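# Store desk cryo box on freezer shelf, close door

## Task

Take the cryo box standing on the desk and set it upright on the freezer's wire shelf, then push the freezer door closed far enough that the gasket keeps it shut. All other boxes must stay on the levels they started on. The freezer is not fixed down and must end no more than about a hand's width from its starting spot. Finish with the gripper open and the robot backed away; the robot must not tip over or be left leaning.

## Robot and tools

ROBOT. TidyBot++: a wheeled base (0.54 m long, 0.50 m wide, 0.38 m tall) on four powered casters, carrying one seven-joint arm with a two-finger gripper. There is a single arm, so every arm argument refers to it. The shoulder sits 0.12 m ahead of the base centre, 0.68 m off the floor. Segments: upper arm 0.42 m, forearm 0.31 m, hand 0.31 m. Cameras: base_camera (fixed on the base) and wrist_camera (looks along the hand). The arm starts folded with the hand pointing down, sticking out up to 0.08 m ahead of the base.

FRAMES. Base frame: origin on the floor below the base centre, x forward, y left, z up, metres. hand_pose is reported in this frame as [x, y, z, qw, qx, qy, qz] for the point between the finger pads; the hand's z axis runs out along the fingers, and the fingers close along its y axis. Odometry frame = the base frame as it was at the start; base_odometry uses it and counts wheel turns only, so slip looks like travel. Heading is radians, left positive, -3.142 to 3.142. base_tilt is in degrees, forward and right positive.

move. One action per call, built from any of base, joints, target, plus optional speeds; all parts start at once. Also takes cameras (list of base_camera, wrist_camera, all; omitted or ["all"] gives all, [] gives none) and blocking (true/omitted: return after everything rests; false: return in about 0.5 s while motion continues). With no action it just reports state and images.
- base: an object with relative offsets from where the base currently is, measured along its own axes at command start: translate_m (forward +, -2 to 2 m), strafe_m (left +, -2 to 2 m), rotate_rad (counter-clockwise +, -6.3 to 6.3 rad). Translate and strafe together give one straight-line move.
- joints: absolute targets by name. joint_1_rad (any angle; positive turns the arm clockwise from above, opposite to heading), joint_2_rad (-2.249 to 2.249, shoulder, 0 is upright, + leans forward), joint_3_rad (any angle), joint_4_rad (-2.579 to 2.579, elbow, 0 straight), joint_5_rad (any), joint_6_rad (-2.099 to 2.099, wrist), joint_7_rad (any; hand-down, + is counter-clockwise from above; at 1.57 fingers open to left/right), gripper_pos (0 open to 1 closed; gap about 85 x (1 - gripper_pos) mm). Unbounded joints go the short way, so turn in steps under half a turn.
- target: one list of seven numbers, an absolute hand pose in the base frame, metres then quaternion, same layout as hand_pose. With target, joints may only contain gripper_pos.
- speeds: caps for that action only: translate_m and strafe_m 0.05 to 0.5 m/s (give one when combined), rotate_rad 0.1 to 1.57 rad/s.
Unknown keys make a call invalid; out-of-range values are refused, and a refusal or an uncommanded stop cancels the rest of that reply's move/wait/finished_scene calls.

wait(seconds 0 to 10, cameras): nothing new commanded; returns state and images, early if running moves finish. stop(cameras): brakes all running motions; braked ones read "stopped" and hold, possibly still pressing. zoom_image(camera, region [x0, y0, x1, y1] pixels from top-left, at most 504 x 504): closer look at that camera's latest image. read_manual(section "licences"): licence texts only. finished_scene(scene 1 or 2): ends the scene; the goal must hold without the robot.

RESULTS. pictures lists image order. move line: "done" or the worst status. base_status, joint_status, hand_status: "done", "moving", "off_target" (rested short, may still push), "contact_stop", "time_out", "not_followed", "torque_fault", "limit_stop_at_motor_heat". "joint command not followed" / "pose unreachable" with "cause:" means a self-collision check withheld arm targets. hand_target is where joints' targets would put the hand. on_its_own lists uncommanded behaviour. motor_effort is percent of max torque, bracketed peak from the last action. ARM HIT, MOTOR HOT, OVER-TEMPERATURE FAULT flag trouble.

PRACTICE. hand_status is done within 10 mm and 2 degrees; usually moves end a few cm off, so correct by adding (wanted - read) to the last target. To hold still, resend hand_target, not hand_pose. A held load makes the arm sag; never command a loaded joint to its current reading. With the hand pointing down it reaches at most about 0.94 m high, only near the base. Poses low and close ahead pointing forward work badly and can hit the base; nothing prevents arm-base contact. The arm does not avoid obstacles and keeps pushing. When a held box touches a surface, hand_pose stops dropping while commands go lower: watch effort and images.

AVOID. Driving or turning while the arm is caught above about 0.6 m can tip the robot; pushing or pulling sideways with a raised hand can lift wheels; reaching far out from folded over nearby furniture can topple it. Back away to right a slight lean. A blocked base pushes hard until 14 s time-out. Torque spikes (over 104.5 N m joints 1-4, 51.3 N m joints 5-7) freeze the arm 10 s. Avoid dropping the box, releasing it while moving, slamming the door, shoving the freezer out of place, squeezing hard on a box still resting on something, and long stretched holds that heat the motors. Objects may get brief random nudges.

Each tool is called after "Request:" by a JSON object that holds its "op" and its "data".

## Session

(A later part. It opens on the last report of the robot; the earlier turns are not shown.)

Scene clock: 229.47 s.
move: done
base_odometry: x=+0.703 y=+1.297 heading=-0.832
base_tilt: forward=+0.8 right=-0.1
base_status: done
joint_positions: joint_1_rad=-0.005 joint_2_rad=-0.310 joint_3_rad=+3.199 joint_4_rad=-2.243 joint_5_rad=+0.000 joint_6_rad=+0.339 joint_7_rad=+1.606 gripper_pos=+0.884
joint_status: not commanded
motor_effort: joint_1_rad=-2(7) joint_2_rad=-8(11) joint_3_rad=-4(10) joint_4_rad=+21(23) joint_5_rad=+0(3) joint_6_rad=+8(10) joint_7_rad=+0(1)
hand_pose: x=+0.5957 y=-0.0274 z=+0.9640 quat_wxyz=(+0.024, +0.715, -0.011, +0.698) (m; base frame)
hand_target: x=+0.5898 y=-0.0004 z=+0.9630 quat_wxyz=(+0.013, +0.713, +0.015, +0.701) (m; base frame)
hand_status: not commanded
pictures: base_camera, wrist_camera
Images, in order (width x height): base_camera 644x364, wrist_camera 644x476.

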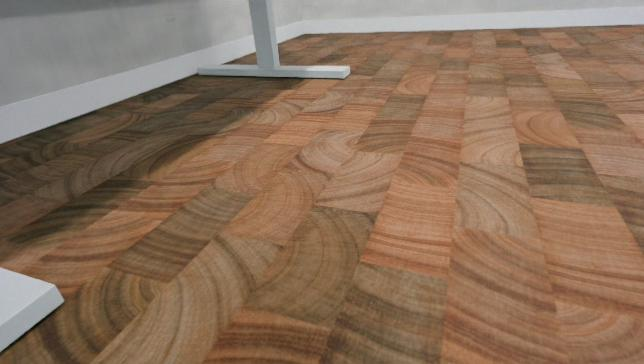

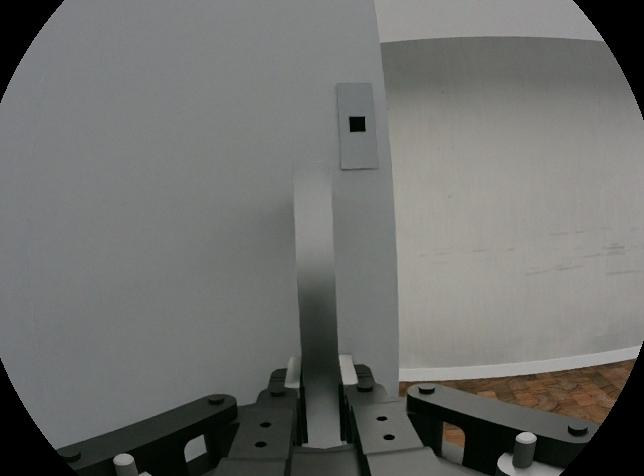

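Request:
{"op": "move", "data": {"joints": {"gripper_pos": 0.0}, "cameras": []}}

Request:
{"op": "move", "data": {"base": {"translate_m": -0.35}}}

Request:
{"op": "move", "data": {"base": {"translate_m": 0.873, "strafe_m": -0.98, "rotate_rad": 1.307}}}

Request:
{"op": "zoom_image", "data": {"camera": "wrist_camera", "region": [100, 60, 600, 420]}}

Scene clock: 264.17 s.
move: done
base_odometry: x=+0.703 y=+1.296 heading=-0.832
base_tilt: forward=+0.9 right=-0.2
base_status: not commanded
joint_positions: joint_1_rad=-0.023 joint_2_rad=-0.310 joint_3_rad=+3.179 joint_4_rad=-2.243 joint_5_rad=+0.000 joint_6_rad=+0.339 joint_7_rad=+1.606 gripper_pos=+0.000
joint_status: all done
motor_effort: joint_1_rad=+1(4) joint_2_rad=-9(11) joint_3_rad=+0(6) joint_4_rad=+21(21) joint_5_rad=+0(2) joint_6_rad=+9(10) joint_7_rad=+0(1)
hand_pose: x=+0.5962 y=-0.0077 z=+0.9641 quat_wxyz=(+0.013, +0.715, +0.004, +0.699) (m; base frame)
hand_target: x=+0.5898 y=-0.0004 z=+0.9630 quat_wxyz=(+0.013, +0.713, +0.015, +0.701) (m; base frame)
hand_status: not commanded
pictures: none
No camera images: "cameras" was empty.

Scene clock: 265.97 s.
move: done
base_odometry: x=+0.468 y=+1.555 heading=-0.833
base_tilt: forward=+0.8 right=-0.2
base_status: done
joint_positions: joint_1_rad=-0.023 joint_2_rad=-0.322 joint_3_rad=+3.179 joint_4_rad=-2.243 joint_5_rad=+0.000 joint_6_rad=+0.339 joint_7_rad=+1.606 gripper_pos=+0.000
joint_status: not commanded
motor_effort: joint_1_rad=+1(1) joint_2_rad=-9(15) joint_3_rad=+0(1) joint_4_rad=+21(22) joint_5_rad=+0(1) joint_6_rad=+9(10) joint_7_rad=+0(1)
hand_pose: x=+0.5929 y=-0.0077 z=+0.9693 quat_wxyz=(+0.013, +0.711, +0.004, +0.703) (m; base frame)
hand_target: x=+0.5898 y=-0.0004 z=+0.9630 quat_wxyz=(+0.013, +0.713, +0.015, +0.701) (m; base frame)
hand_status: not commanded
pictures: base_camera, wrist_camera
Images, in order (width x height): base_camera 644x364, wrist_camera 644x476.

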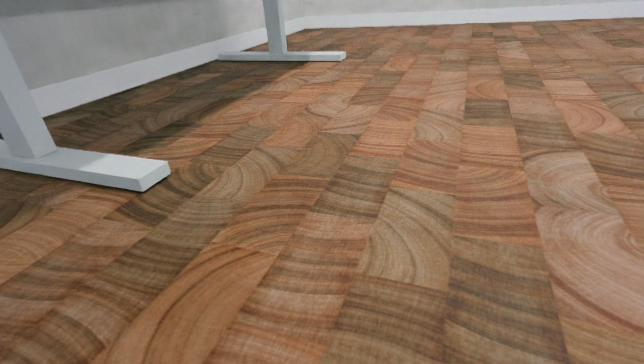

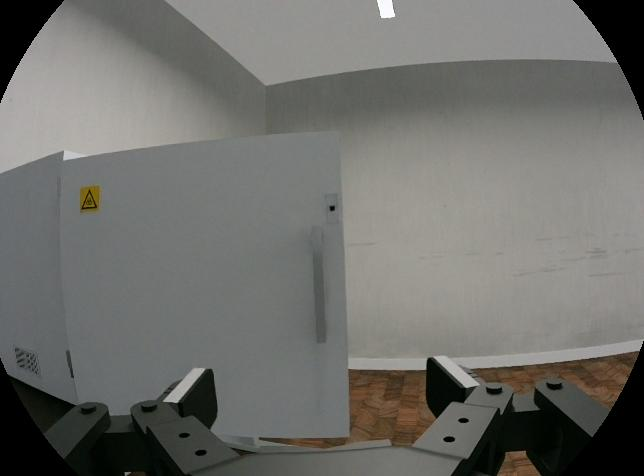

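Scene clock: 270.30 s.
move: done
base_odometry: x=+0.330 y=+0.250 heading=+0.475
base_tilt: forward=+0.8 right=-0.1
base_status: done
joint_positions: joint_1_rad=-0.025 joint_2_rad=-0.322 joint_3_rad=+3.176 joint_4_rad=-2.243 joint_5_rad=+0.000 joint_6_rad=+0.339 joint_7_rad=+1.606 gripper_pos=+0.000
joint_status: not commanded
motor_effort: joint_1_rad=+1(2) joint_2_rad=-10(12) joint_3_rad=+0(3) joint_4_rad=+21(21) joint_5_rad=+0(1) joint_6_rad=+9(10) joint_7_rad=+0(1)
hand_pose: x=+0.5929 y=-0.0053 z=+0.9693 quat_wxyz=(+0.011, +0.711, +0.006, +0.703) (m; base frame)
hand_target: x=+0.5898 y=-0.0004 z=+0.9630 quat_wxyz=(+0.013, +0.713, +0.015, +0.701) (m; base frame)
hand_status: not commanded
pictures: base_camera, wrist_camera
Images, in order (width x height): base_camera 644x364, wrist_camera 644x476.

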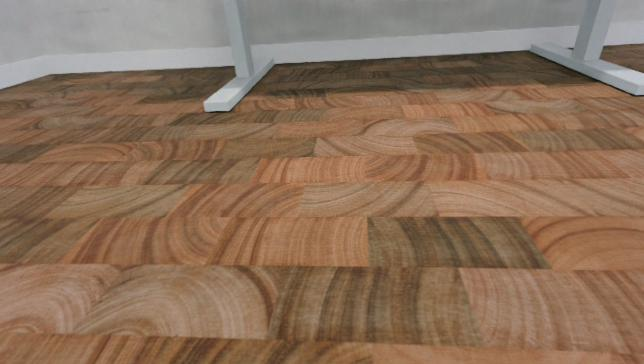

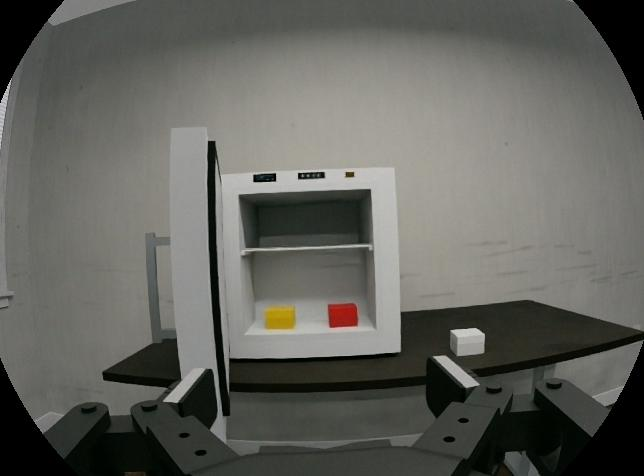

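Scaled by 1.008.

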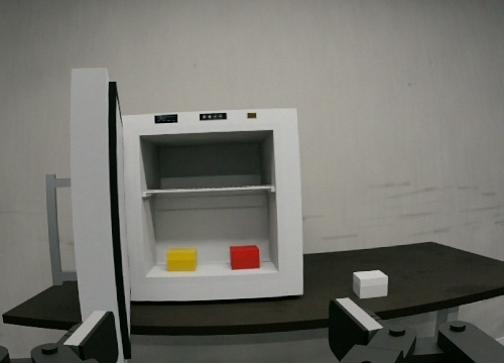

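Request:
{"op": "zoom_image", "data": {"camera": "wrist_camera", "region": [420, 300, 520, 380]}}

Request:
{"op": "zoom_image", "data": {"camera": "wrist_camera", "region": [210, 160, 410, 370]}}

Scaled by 5.040.

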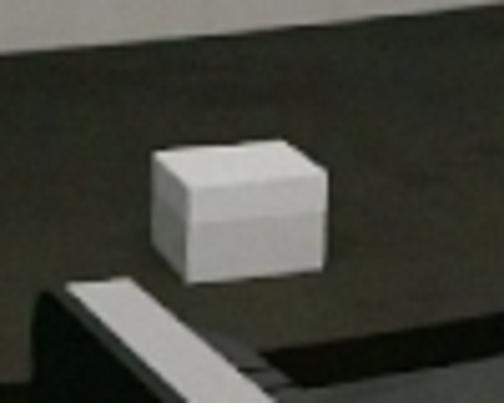

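Scaled by 2.400.

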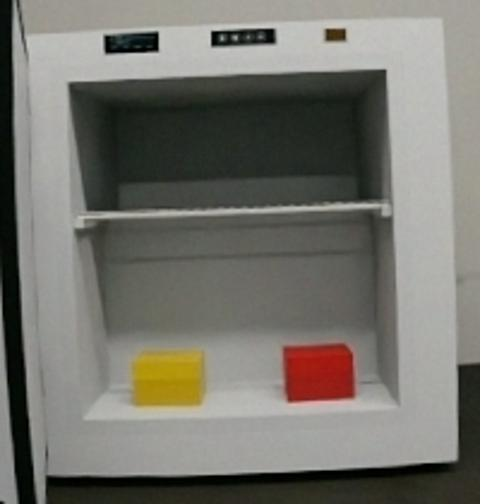

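Request:
{"op": "move", "data": {"base": {"translate_m": 0.486, "strafe_m": -0.259, "rotate_rad": -0.10}, "cameras": []}}

Request:
{"op": "move", "data": {"joints": {"joint_1_rad": -0.03, "joint_2_rad": 0.3, "joint_4_rad": -2.08, "joint_6_rad": 0.5, "gripper_pos": 0.03}}}

Scene clock: 313.23 s.
move: done
base_odometry: x=+0.881 y=+0.242 heading=+0.374
base_tilt: forward=+0.9 right=-0.2
base_status: done
joint_positions: joint_1_rad=-0.026 joint_2_rad=-0.321 joint_3_rad=+3.174 joint_4_rad=-2.243 joint_5_rad=+0.000 joint_6_rad=+0.339 joint_7_rad=+1.606 gripper_pos=+0.000
joint_status: not commanded
motor_effort: joint_1_rad=+1(2) joint_2_rad=-9(12) joint_3_rad=+1(3) joint_4_rad=+21(22) joint_5_rad=+0(1) joint_6_rad=+10(10) joint_7_rad=+0(1)
hand_pose: x=+0.5929 y=-0.0037 z=+0.9692 quat_wxyz=(+0.010, +0.711, +0.007, +0.703) (m; base frame)
hand_target: x=+0.5898 y=-0.0004 z=+0.9630 quat_wxyz=(+0.013, +0.713, +0.015, +0.701) (m; base frame)
hand_status: not commanded
pictures: none
No camera images: "cameras" was empty.

Scene clock: 315.10 s.
move: done
base_odometry: x=+0.881 y=+0.242 heading=+0.374
base_tilt: forward=+0.9 right=-0.1
base_status: not commanded
joint_positions: joint_1_rad=-0.026 joint_2_rad=+0.289 joint_3_rad=+3.174 joint_4_rad=-2.091 joint_5_rad=+0.000 joint_6_rad=+0.467 joint_7_rad=+1.606 gripper_pos=+0.030
joint_status: all done
motor_effort: joint_1_rad=+0(2) joint_2_rad=-28(30) joint_3_rad=+0(1) joint_4_rad=+16(22) joint_5_rad=+0(1) joint_6_rad=+9(10) joint_7_rad=+0(1)
hand_pose: x=+0.7494 y=-0.0010 z=+0.7530 quat_wxyz=(+0.015, +0.817, +0.015, +0.576) (m; base frame)
hand_target: x=+0.7571 y=+0.0032 z=+0.7615 quat_wxyz=(+0.018, +0.807, +0.023, +0.590) (m; base frame)
hand_status: not commanded
pictures: base_camera, wrist_camera
Images, in order (width x height): base_camera 644x364, wrist_camera 644x476.

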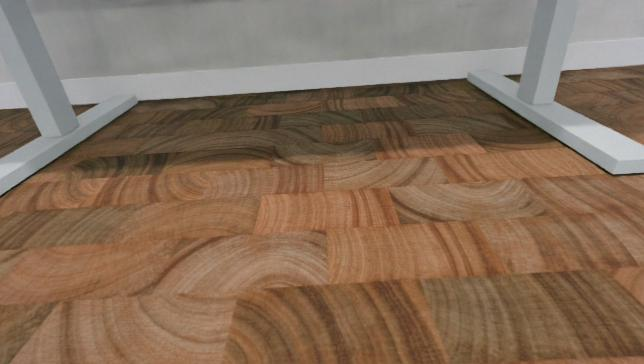

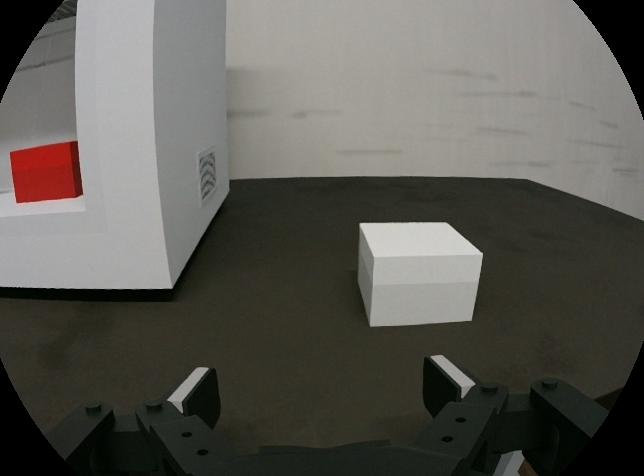

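Request:
{"op": "move", "data": {"joints": {"joint_2_rad": 0.325, "joint_4_rad": -2.08, "joint_6_rad": 0.525}, "base": {"strafe_m": -0.065}, "cameras": []}}

Request:
{"op": "move", "data": {"base": {"translate_m": 0.09}}}

Scene clock: 332.77 s.
move: done
base_odometry: x=+0.905 y=+0.181 heading=+0.375
base_tilt: forward=+0.9 right=-0.1
base_status: done
joint_positions: joint_1_rad=-0.025 joint_2_rad=+0.310 joint_3_rad=+3.175 joint_4_rad=-2.091 joint_5_rad=+0.000 joint_6_rad=+0.497 joint_7_rad=+1.606 gripper_pos=+0.030
joint_status: all done
motor_effort: joint_1_rad=+1(4) joint_2_rad=-29(31) joint_3_rad=+0(2) joint_4_rad=+16(17) joint_5_rad=+0(1) joint_6_rad=+8(10) joint_7_rad=+0(1)
hand_pose: x=+0.7541 y=-0.0026 z=+0.7490 quat_wxyz=(+0.017, +0.814, +0.015, +0.580) (m; base frame)
hand_target: x=+0.7614 y=+0.0033 z=+0.7529 quat_wxyz=(+0.018, +0.807, +0.023, +0.590) (m; base frame)
hand_status: not commanded
pictures: none
No camera images: "cameras" was empty.

Scene clock: 333.93 s.
move: done
base_odometry: x=+0.989 y=+0.214 heading=+0.374
base_tilt: forward=+0.9 right=-0.2
base_status: done
joint_positions: joint_1_rad=-0.025 joint_2_rad=+0.319 joint_3_rad=+3.175 joint_4_rad=-2.083 joint_5_rad=+0.000 joint_6_rad=+0.497 joint_7_rad=+1.606 gripper_pos=+0.030
joint_status: not commanded
motor_effort: joint_1_rad=+1(1) joint_2_rad=-29(31) joint_3_rad=+0(1) joint_4_rad=+16(18) joint_5_rad=-1(1) joint_6_rad=+8(9) joint_7_rad=+0(1)
hand_pose: x=+0.7573 y=-0.0025 z=+0.7467 quat_wxyz=(+0.017, +0.815, +0.015, +0.579) (m; base frame)
hand_target: x=+0.7614 y=+0.0033 z=+0.7529 quat_wxyz=(+0.018, +0.807, +0.023, +0.590) (m; base frame)
hand_status: not commanded
pictures: base_camera, wrist_camera
Images, in order (width x height): base_camera 644x364, wrist_camera 644x476.

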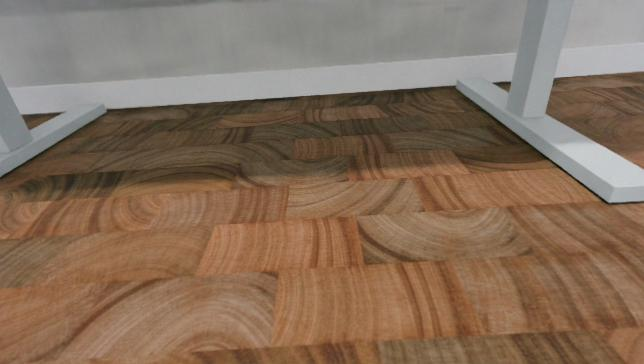

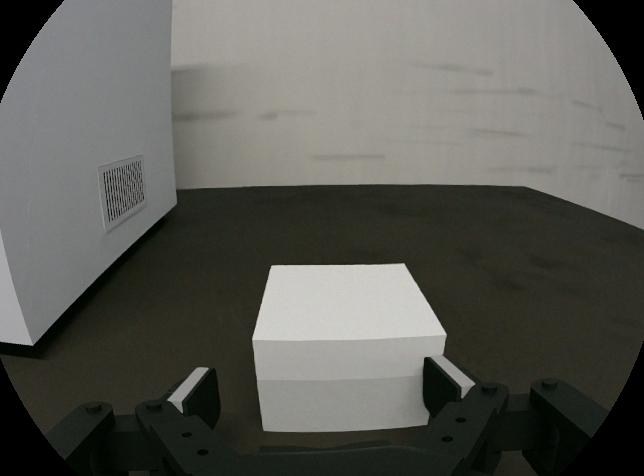

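Request:
{"op": "move", "data": {"base": {"strafe_m": -0.039, "rotate_rad": 0.033}}}

Scene clock: 344.13 s.
move: done
base_odometry: x=+1.003 y=+0.178 heading=+0.408
base_tilt: forward=+0.8 right=-0.1
base_status: done
joint_positions: joint_1_rad=-0.026 joint_2_rad=+0.319 joint_3_rad=+3.173 joint_4_rad=-2.083 joint_5_rad=+0.000 joint_6_rad=+0.497 joint_7_rad=+1.606 gripper_pos=+0.030
joint_status: not commanded
motor_effort: joint_1_rad=+1(4) joint_2_rad=-29(31) joint_3_rad=+0(2) joint_4_rad=+16(17) joint_5_rad=+0(1) joint_6_rad=+9(9) joint_7_rad=+0(1)
hand_pose: x=+0.7572 y=-0.0006 z=+0.7467 quat_wxyz=(+0.016, +0.815, +0.016, +0.579) (m; base frame)
hand_target: x=+0.7614 y=+0.0033 z=+0.7529 quat_wxyz=(+0.018, +0.807, +0.023, +0.590) (m; base frame)
hand_status: not commanded
pictures: base_camera, wrist_camera
Images, in order (width x height): base_camera 644x364, wrist_camera 644x476.

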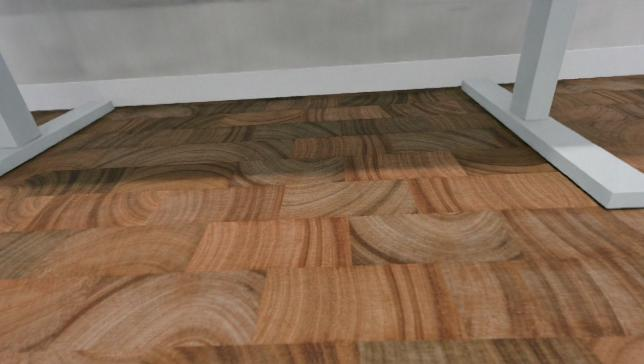

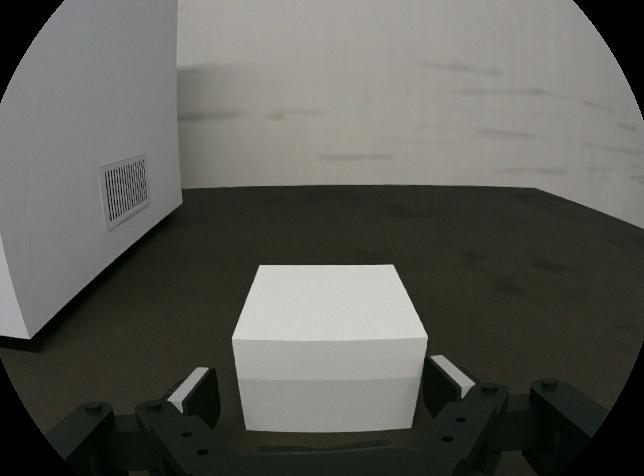

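Request:
{"op": "move", "data": {"base": {"translate_m": 0.035, "strafe_m": -0.003}, "speeds": {"translate_m": 0.15}}}

Scene clock: 353.33 s.
move: done
base_odometry: x=+1.037 y=+0.189 heading=+0.407
base_tilt: forward=+0.9 right=-0.2
base_status: done
joint_positions: joint_1_rad=-0.026 joint_2_rad=+0.323 joint_3_rad=+3.173 joint_4_rad=-2.080 joint_5_rad=+0.000 joint_6_rad=+0.498 joint_7_rad=+1.606 gripper_pos=+0.030
joint_status: not commanded
motor_effort: joint_1_rad=+1(1) joint_2_rad=-29(32) joint_3_rad=+1(1) joint_4_rad=+16(18) joint_5_rad=+0(1) joint_6_rad=+9(9) joint_7_rad=+0(1)
hand_pose: x=+0.7585 y=-0.0006 z=+0.7461 quat_wxyz=(+0.016, +0.815, +0.016, +0.579) (m; base frame)
hand_target: x=+0.7614 y=+0.0033 z=+0.7529 quat_wxyz=(+0.018, +0.807, +0.023, +0.590) (m; base frame)
hand_status: not commanded
pictures: base_camera, wrist_camera
Images, in order (width x height): base_camera 644x364, wrist_camera 644x476.

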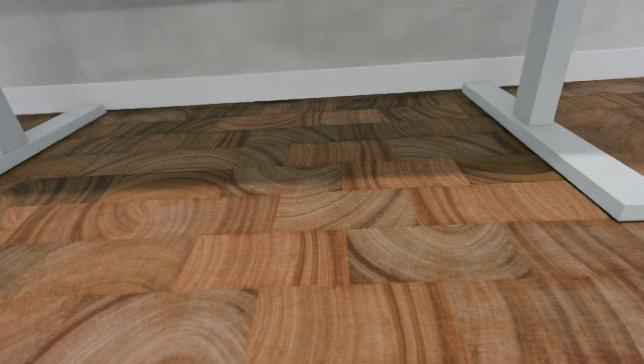

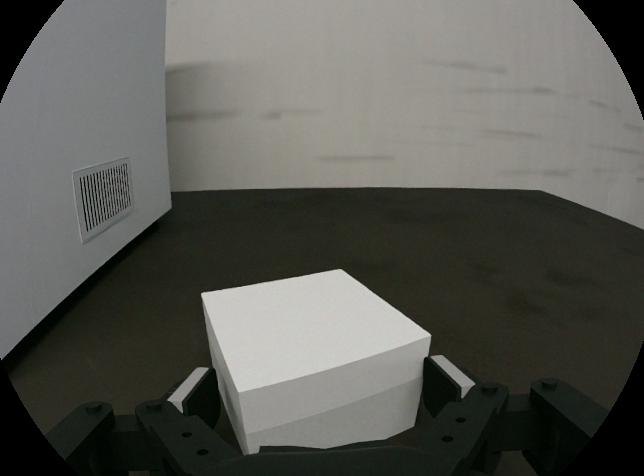

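Request:
{"op": "move", "data": {"base": {"translate_m": -0.09}}}

Request:
{"op": "zoom_image", "data": {"camera": "wrist_camera", "region": [200, 200, 440, 440]}}

Scene clock: 361.53 s.
move: done
base_odometry: x=+0.954 y=+0.153 heading=+0.407
base_tilt: forward=+0.8 right=-0.2
base_status: done
joint_positions: joint_1_rad=-0.027 joint_2_rad=+0.324 joint_3_rad=+3.173 joint_4_rad=-2.080 joint_5_rad=+0.000 joint_6_rad=+0.498 joint_7_rad=+1.606 gripper_pos=+0.030
joint_status: not commanded
motor_effort: joint_1_rad=+1(2) joint_2_rad=-29(33) joint_3_rad=+0(1) joint_4_rad=+16(18) joint_5_rad=-1(1) joint_6_rad=+8(10) joint_7_rad=+0(1)
hand_pose: x=+0.7586 y=-0.0001 z=+0.7459 quat_wxyz=(+0.015, +0.815, +0.016, +0.579) (m; base frame)
hand_target: x=+0.7614 y=+0.0033 z=+0.7529 quat_wxyz=(+0.018, +0.807, +0.023, +0.590) (m; base frame)
hand_status: not commanded
pictures: base_camera, wrist_camera
Images, in order (width x height): base_camera 644x364, wrist_camera 644x476.

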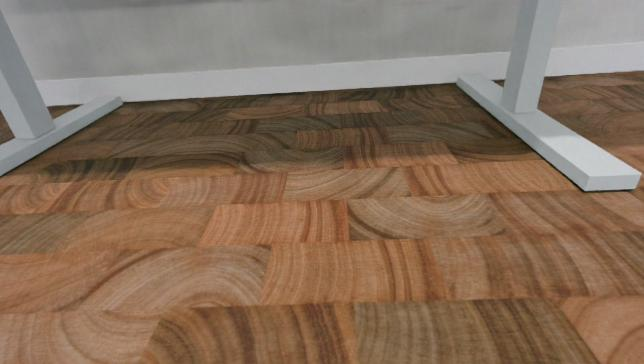

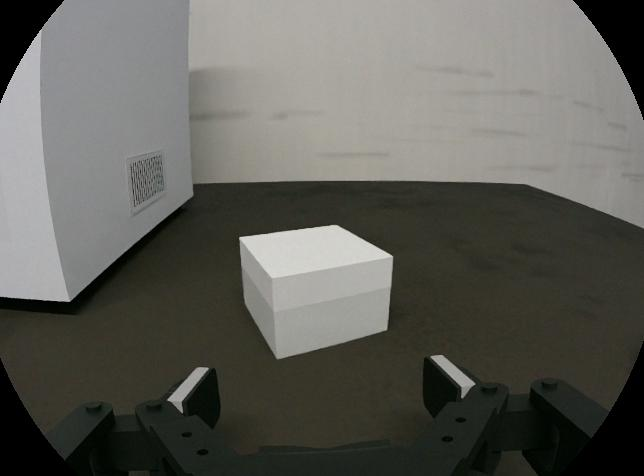

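Scaled by 2.100.

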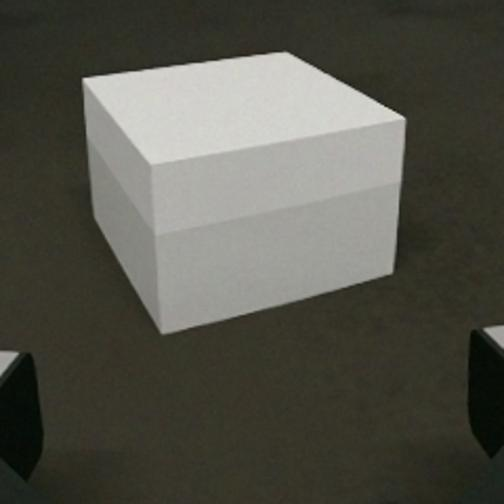

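Request:
{"op": "move", "data": {"base": {"strafe_m": -0.328, "rotate_rad": 0.42, "translate_m": 0.08}, "joints": {"gripper_pos": 0.0}}}

Request:
{"op": "zoom_image", "data": {"camera": "wrist_camera", "region": [200, 200, 440, 440]}}

Scene clock: 390.07 s.
move: done
base_odometry: x=+1.158 y=-0.117 heading=+0.828
base_tilt: forward=+0.9 right=-0.1
base_status: done
joint_positions: joint_1_rad=-0.027 joint_2_rad=+0.324 joint_3_rad=+3.170 joint_4_rad=-2.080 joint_5_rad=+0.000 joint_6_rad=+0.498 joint_7_rad=+1.606 gripper_pos=+0.000
joint_status: all done
motor_effort: joint_1_rad=+1(4) joint_2_rad=-29(30) joint_3_rad=+0(3) joint_4_rad=+16(17) joint_5_rad=+0(2) joint_6_rad=+9(9) joint_7_rad=+0(1)
hand_pose: x=+0.7586 y=+0.0022 z=+0.7459 quat_wxyz=(+0.014, +0.815, +0.017, +0.579) (m; base frame)
hand_target: x=+0.7614 y=+0.0033 z=+0.7529 quat_wxyz=(+0.018, +0.807, +0.023, +0.590) (m; base frame)
hand_status: not commanded
pictures: base_camera, wrist_camera
Images, in order (width x height): base_camera 644x364, wrist_camera 644x476.

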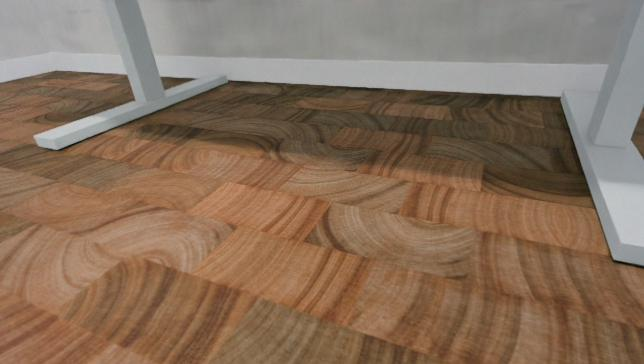

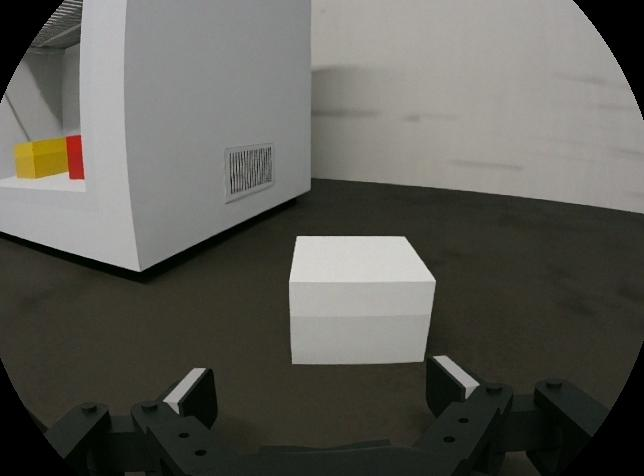

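Scaled by 2.100.

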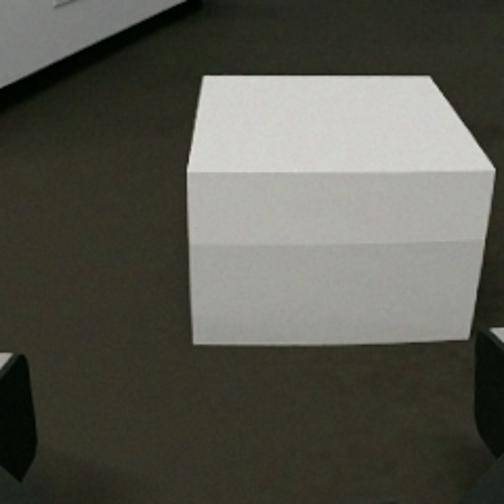

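Request:
{"op": "move", "data": {"base": {"strafe_m": -0.0205, "translate_m": 0.03}, "speeds": {"translate_m": 0.2}}}

Scene clock: 397.83 s.
move: done
base_odometry: x=+1.193 y=-0.109 heading=+0.828
base_tilt: forward=+0.9 right=-0.1
base_status: done
joint_positions: joint_1_rad=-0.026 joint_2_rad=+0.325 joint_3_rad=+3.170 joint_4_rad=-2.080 joint_5_rad=+0.000 joint_6_rad=+0.499 joint_7_rad=+1.606 gripper_pos=+0.000
joint_status: not commanded
motor_effort: joint_1_rad=+0(3) joint_2_rad=-29(32) joint_3_rad=+0(2) joint_4_rad=+16(17) joint_5_rad=+0(1) joint_6_rad=+9(9) joint_7_rad=+0(1)
hand_pose: x=+0.7588 y=+0.0015 z=+0.7455 quat_wxyz=(+0.014, +0.815, +0.017, +0.579) (m; base frame)
hand_target: x=+0.7614 y=+0.0033 z=+0.7529 quat_wxyz=(+0.018, +0.807, +0.023, +0.590) (m; base frame)
hand_status: not commanded
pictures: base_camera, wrist_camera
Images, in order (width x height): base_camera 644x364, wrist_camera 644x476.

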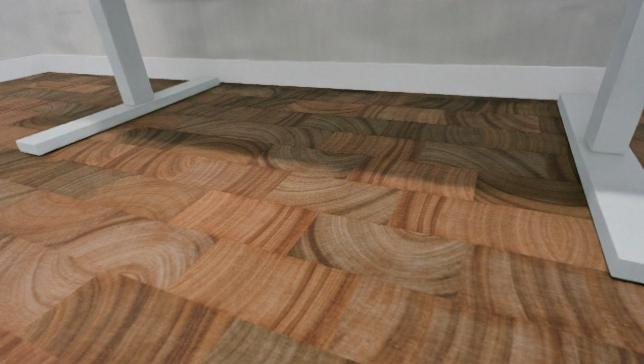

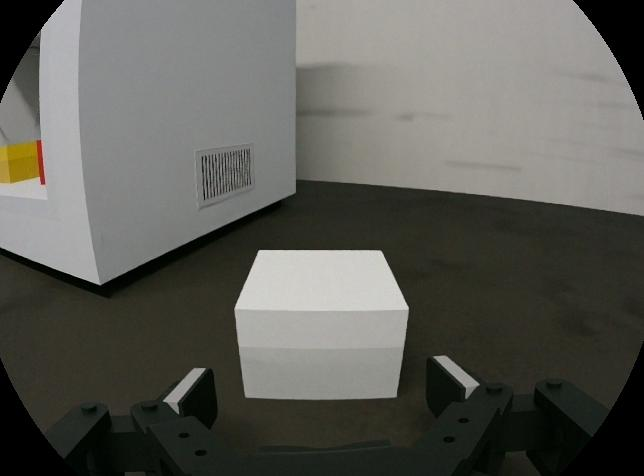

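Request:
{"op": "move", "data": {"base": {"translate_m": 0.06}, "speeds": {"translate_m": 0.15}}}

Scene clock: 401.47 s.
move: done
base_odometry: x=+1.234 y=-0.064 heading=+0.828
base_tilt: forward=+0.9 right=-0.2
base_status: done
joint_positions: joint_1_rad=-0.026 joint_2_rad=+0.325 joint_3_rad=+3.170 joint_4_rad=-2.080 joint_5_rad=+0.000 joint_6_rad=+0.499 joint_7_rad=+1.606 gripper_pos=+0.000
joint_status: not commanded
motor_effort: joint_1_rad=+1(1) joint_2_rad=-29(33) joint_3_rad=+0(1) joint_4_rad=+16(18) joint_5_rad=-1(1) joint_6_rad=+9(9) joint_7_rad=+0(1)
hand_pose: x=+0.7590 y=+0.0015 z=+0.7453 quat_wxyz=(+0.014, +0.815, +0.017, +0.579) (m; base frame)
hand_target: x=+0.7614 y=+0.0033 z=+0.7529 quat_wxyz=(+0.018, +0.807, +0.023, +0.590) (m; base frame)
hand_status: not commanded
pictures: base_camera, wrist_camera
Images, in order (width x height): base_camera 644x364, wrist_camera 644x476.

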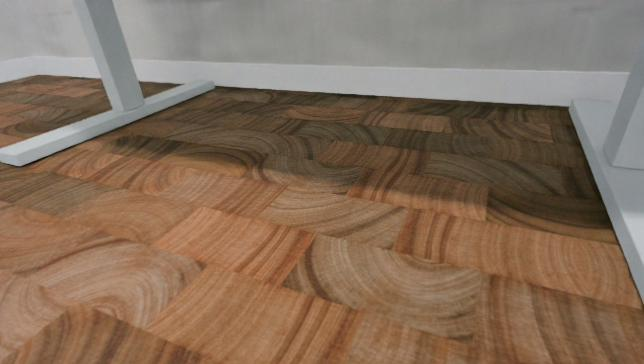

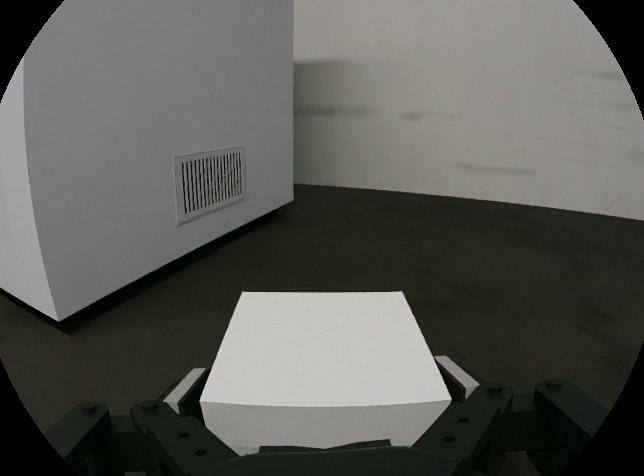

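Request:
{"op": "move", "data": {"joints": {"gripper_pos": 0.5}}}

Scene clock: 406.03 s.
move: off_target
base_odometry: x=+1.234 y=-0.064 heading=+0.828
base_tilt: forward=+0.9 right=-0.2
base_status: not commanded
joint_positions: joint_1_rad=-0.026 joint_2_rad=+0.325 joint_3_rad=+3.170 joint_4_rad=-2.080 joint_5_rad=+0.000 joint_6_rad=+0.500 joint_7_rad=+1.606 gripper_pos=+0.150
joint_status: gripper_pos off_target (ended at +0.150, target +0.500)
motor_effort: joint_1_rad=+1(1) joint_2_rad=-29(30) joint_3_rad=+1(1) joint_4_rad=+16(17) joint_5_rad=+0(1) joint_6_rad=+9(9) joint_7_rad=+0(1)
hand_pose: x=+0.7591 y=+0.0015 z=+0.7457 quat_wxyz=(+0.014, +0.814, +0.017, +0.580) (m; base frame)
hand_target: x=+0.7614 y=+0.0033 z=+0.7529 quat_wxyz=(+0.018, +0.807, +0.023, +0.590) (m; base frame)
hand_status: not commanded
pictures: base_camera, wrist_camera
Images, in order (width x height): base_camera 644x364, wrist_camera 644x476.

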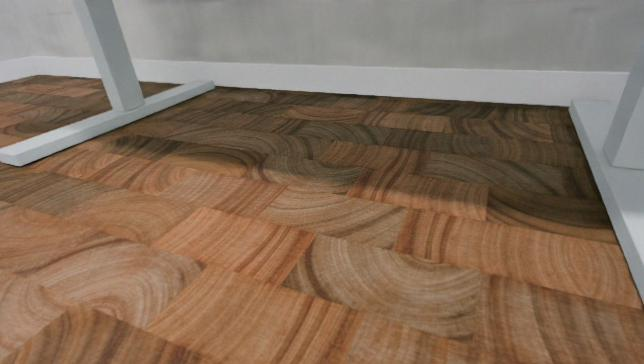

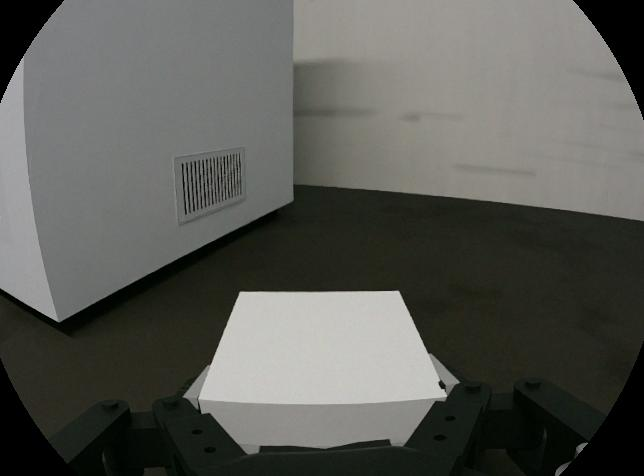

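Request:
{"op": "move", "data": {"joints": {"joint_2_rad": 0.05, "joint_4_rad": -1.84, "joint_6_rad": -0.01}}}

Request:
{"op": "move", "data": {"base": {"translate_m": -0.45}, "cameras": []}}

Request:
{"op": "move", "data": {"joints": {"joint_2_rad": -0.19, "joint_4_rad": -1.59, "joint_6_rad": -0.52}}}

Scene clock: 424.23 s.
move: done
base_odometry: x=+1.234 y=-0.064 heading=+0.828
base_tilt: forward=+0.9 right=-0.2
base_status: not commanded
joint_positions: joint_1_rad=-0.026 joint_2_rad=+0.069 joint_3_rad=+3.170 joint_4_rad=-1.847 joint_5_rad=+0.000 joint_6_rad=+0.028 joint_7_rad=+1.606 gripper_pos=+0.150
joint_status: all done
motor_effort: joint_1_rad=+1(1) joint_2_rad=-26(35) joint_3_rad=+0(1) joint_4_rad=+22(23) joint_5_rad=+0(1) joint_6_rad=+10(11) joint_7_rad=+0(1)
hand_pose: x=+0.7401 y=+0.0005 z=+0.8982 quat_wxyz=(+0.012, +0.810, +0.014, +0.587) (m; base frame)
hand_target: x=+0.7334 y=+0.0020 z=+0.9027 quat_wxyz=(+0.015, +0.813, +0.021, +0.581) (m; base frame)
hand_status: not commanded
pictures: base_camera, wrist_camera
Images, in order (width x height): base_camera 644x364, wrist_camera 644x476.

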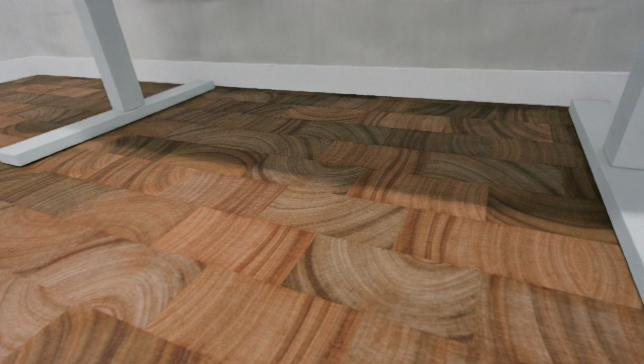

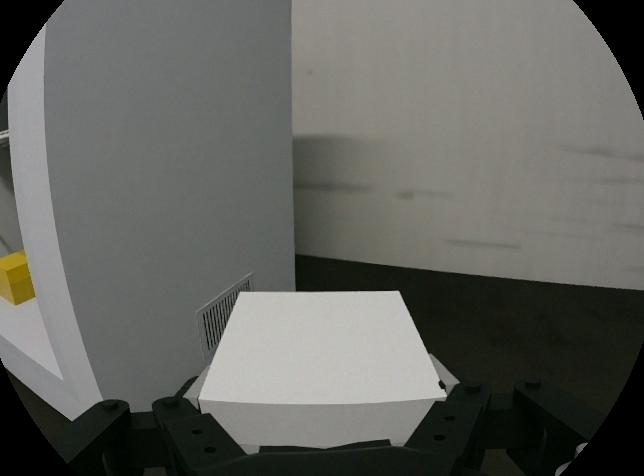

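Scene clock: 426.33 s.
move: done
base_odometry: x=+0.930 y=-0.396 heading=+0.828
base_tilt: forward=+0.9 right=-0.1
base_status: done
joint_positions: joint_1_rad=-0.028 joint_2_rad=+0.063 joint_3_rad=+3.170 joint_4_rad=-1.846 joint_5_rad=+0.000 joint_6_rad=+0.022 joint_7_rad=+1.606 gripper_pos=+0.150
joint_status: not commanded
motor_effort: joint_1_rad=+1(4) joint_2_rad=-25(31) joint_3_rad=+0(4) joint_4_rad=+22(24) joint_5_rad=+0(2) joint_6_rad=+10(10) joint_7_rad=+0(1)
hand_pose: x=+0.7382 y=+0.0013 z=+0.9007 quat_wxyz=(+0.011, +0.809, +0.015, +0.587) (m; base frame)
hand_target: x=+0.7334 y=+0.0020 z=+0.9027 quat_wxyz=(+0.015, +0.813, +0.021, +0.581) (m; base frame)
hand_status: not commanded
pictures: none
No camera images: "cameras" was empty.

Scene clock: 428.00 s.
move: done
base_odometry: x=+0.930 y=-0.396 heading=+0.828
base_tilt: forward=+0.8 right=-0.1
base_status: not commanded
joint_positions: joint_1_rad=-0.028 joint_2_rad=-0.179 joint_3_rad=+3.170 joint_4_rad=-1.594 joint_5_rad=+0.000 joint_6_rad=-0.481 joint_7_rad=+1.606 gripper_pos=+0.150
joint_status: all done
motor_effort: joint_1_rad=+0(1) joint_2_rad=-17(29) joint_3_rad=+0(1) joint_4_rad=+23(25) joint_5_rad=+0(2) joint_6_rad=+10(11) joint_7_rad=+0(1)
hand_pose: x=+0.6500 y=-0.0006 z=+1.0451 quat_wxyz=(+0.008, +0.812, +0.013, +0.583) (m; base frame)
hand_target: x=+0.6422 y=-0.0001 z=+1.0419 quat_wxyz=(+0.012, +0.819, +0.019, +0.573) (m; base frame)
hand_status: not commanded
pictures: base_camera, wrist_camera
Images, in order (width x height): base_camera 644x364, wrist_camera 644x476.

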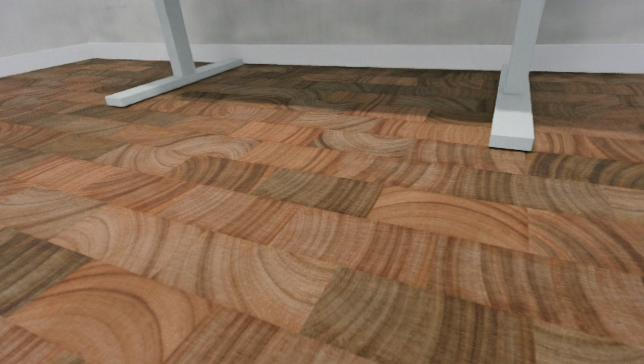

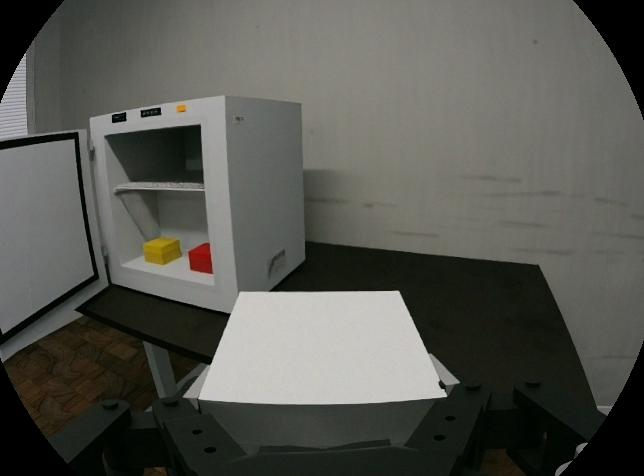

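Request:
{"op": "move", "data": {"base": {"strafe_m": 0.72, "rotate_rad": -0.353, "translate_m": 0.459}}}

Scene clock: 451.87 s.
move: done
base_odometry: x=+0.710 y=+0.429 heading=+0.474
base_tilt: forward=+0.9 right=-0.2
base_status: done
joint_positions: joint_1_rad=-0.025 joint_2_rad=-0.179 joint_3_rad=+3.175 joint_4_rad=-1.594 joint_5_rad=+0.000 joint_6_rad=-0.484 joint_7_rad=+1.606 gripper_pos=+0.150
joint_status: not commanded
motor_effort: joint_1_rad=+0(2) joint_2_rad=-17(20) joint_3_rad=+0(4) joint_4_rad=+23(23) joint_5_rad=+0(2) joint_6_rad=+10(10) joint_7_rad=+0(1)
hand_pose: x=+0.6498 y=-0.0046 z=+1.0442 quat_wxyz=(+0.010, +0.813, +0.010, +0.582) (m; base frame)
hand_target: x=+0.6422 y=-0.0001 z=+1.0419 quat_wxyz=(+0.012, +0.819, +0.019, +0.573) (m; base frame)
hand_status: not commanded
pictures: base_camera, wrist_camera
Images, in order (width x height): base_camera 644x364, wrist_camera 644x476.

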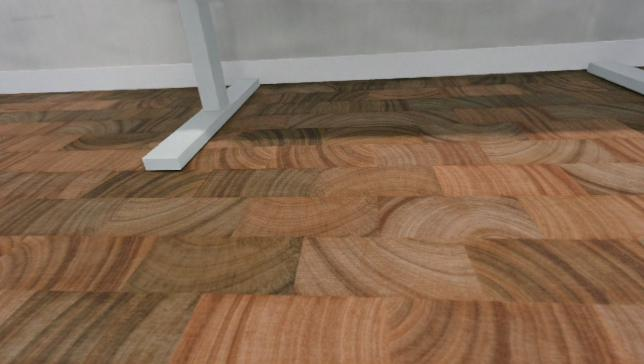

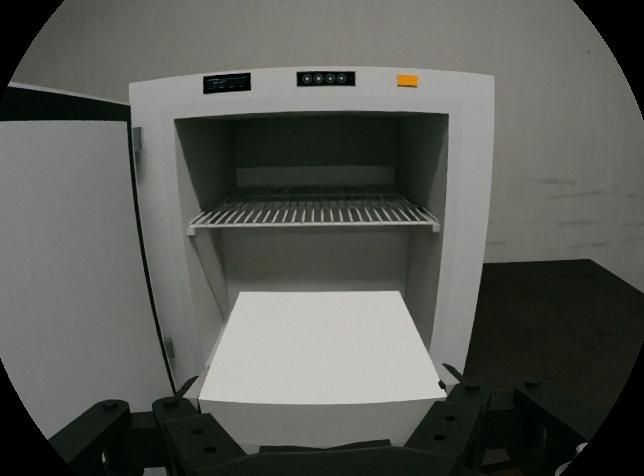

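Request:
{"op": "move", "data": {"joints": {"joint_2_rad": -0.235, "joint_4_rad": -1.59, "joint_6_rad": -0.56}, "base": {"translate_m": 0.17}}}

Request:
{"op": "zoom_image", "data": {"camera": "wrist_camera", "region": [100, 60, 500, 420]}}

Scene clock: 468.87 s.
move: done
base_odometry: x=+0.861 y=+0.507 heading=+0.474
base_tilt: forward=+0.9 right=-0.2
base_status: done
joint_positions: joint_1_rad=-0.025 joint_2_rad=-0.214 joint_3_rad=+3.175 joint_4_rad=-1.594 joint_5_rad=+0.000 joint_6_rad=-0.527 joint_7_rad=+1.606 gripper_pos=+0.150
joint_status: all done
motor_effort: joint_1_rad=+1(1) joint_2_rad=-15(20) joint_3_rad=+0(1) joint_4_rad=+23(24) joint_5_rad=-1(2) joint_6_rad=+10(11) joint_7_rad=+0(1)
hand_pose: x=+0.6326 y=-0.0048 z=+1.0499 quat_wxyz=(+0.009, +0.815, +0.010, +0.579) (m; base frame)
hand_target: x=+0.6215 y=-0.0006 z=+1.0533 quat_wxyz=(+0.011, +0.818, +0.019, +0.575) (m; base frame)
hand_status: not commanded
pictures: base_camera, wrist_camera
Images, in order (width x height): base_camera 644x364, wrist_camera 644x476.

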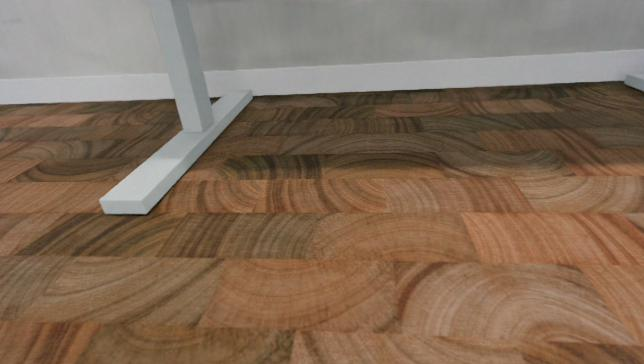

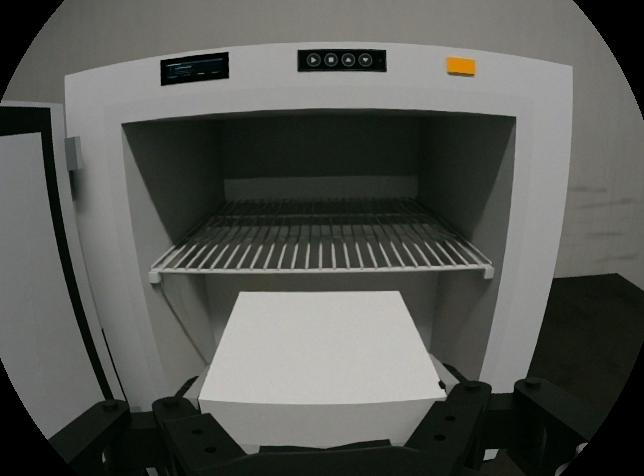

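Scaled by 1.260.

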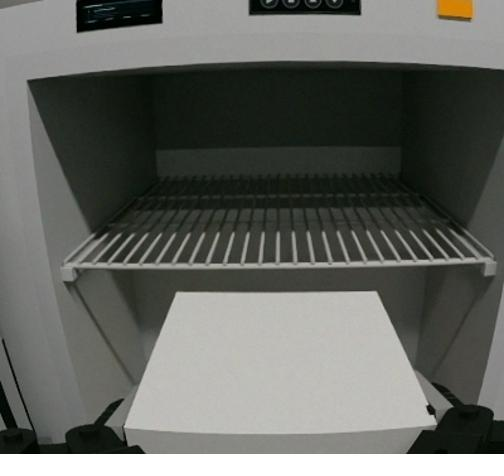

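Request:
{"op": "move", "data": {"joints": {"joint_2_rad": -0.26, "joint_4_rad": -1.59, "joint_6_rad": -0.59}, "cameras": []}}

Request:
{"op": "move", "data": {"base": {"translate_m": 0.15}}}

Scene clock: 487.30 s.
move: done
base_odometry: x=+0.861 y=+0.507 heading=+0.474
base_tilt: forward=+0.9 right=-0.1
base_status: not commanded
joint_positions: joint_1_rad=-0.025 joint_2_rad=-0.228 joint_3_rad=+3.175 joint_4_rad=-1.594 joint_5_rad=+0.000 joint_6_rad=-0.558 joint_7_rad=+1.606 gripper_pos=+0.150
joint_status: all done
motor_effort: joint_1_rad=+1(1) joint_2_rad=-15(17) joint_3_rad=+0(1) joint_4_rad=+22(23) joint_5_rad=-1(1) joint_6_rad=+10(11) joint_7_rad=+0(0)
hand_pose: x=+0.6242 y=-0.0049 z=+1.0481 quat_wxyz=(+0.009, +0.820, +0.010, +0.572) (m; base frame)
hand_target: x=+0.6090 y=-0.0008 z=+1.0569 quat_wxyz=(+0.011, +0.819, +0.019, +0.573) (m; base frame)
hand_status: not commanded
pictures: none
No camera images: "cameras" was empty.

Scene clock: 488.70 s.
move: done
base_odometry: x=+0.995 y=+0.576 heading=+0.475
base_tilt: forward=+0.9 right=-0.1
base_status: done
joint_positions: joint_1_rad=-0.025 joint_2_rad=-0.238 joint_3_rad=+3.175 joint_4_rad=-1.594 joint_5_rad=+0.000 joint_6_rad=-0.558 joint_7_rad=+1.606 gripper_pos=+0.150
joint_status: not commanded
motor_effort: joint_1_rad=+1(1) joint_2_rad=-14(20) joint_3_rad=+0(1) joint_4_rad=+23(23) joint_5_rad=+0(1) joint_6_rad=+10(10) joint_7_rad=+0(1)
hand_pose: x=+0.6206 y=-0.0049 z=+1.0527 quat_wxyz=(+0.009, +0.818, +0.010, +0.576) (m; base frame)
hand_target: x=+0.6090 y=-0.0008 z=+1.0569 quat_wxyz=(+0.011, +0.819, +0.019, +0.573) (m; base frame)
hand_status: not commanded
pictures: base_camera, wrist_camera
Images, in order (width x height): base_camera 644x364, wrist_camera 644x476.

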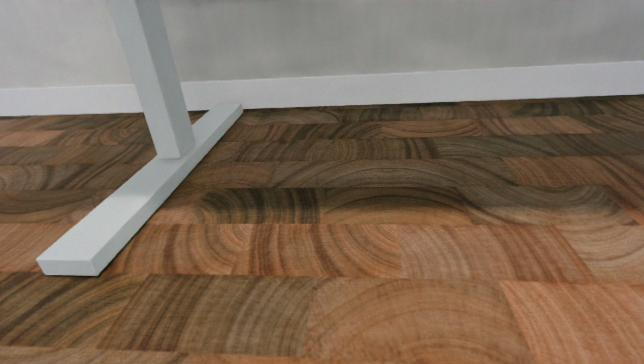

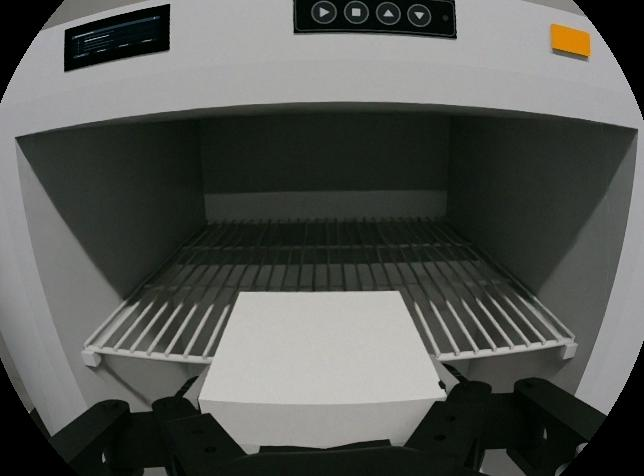

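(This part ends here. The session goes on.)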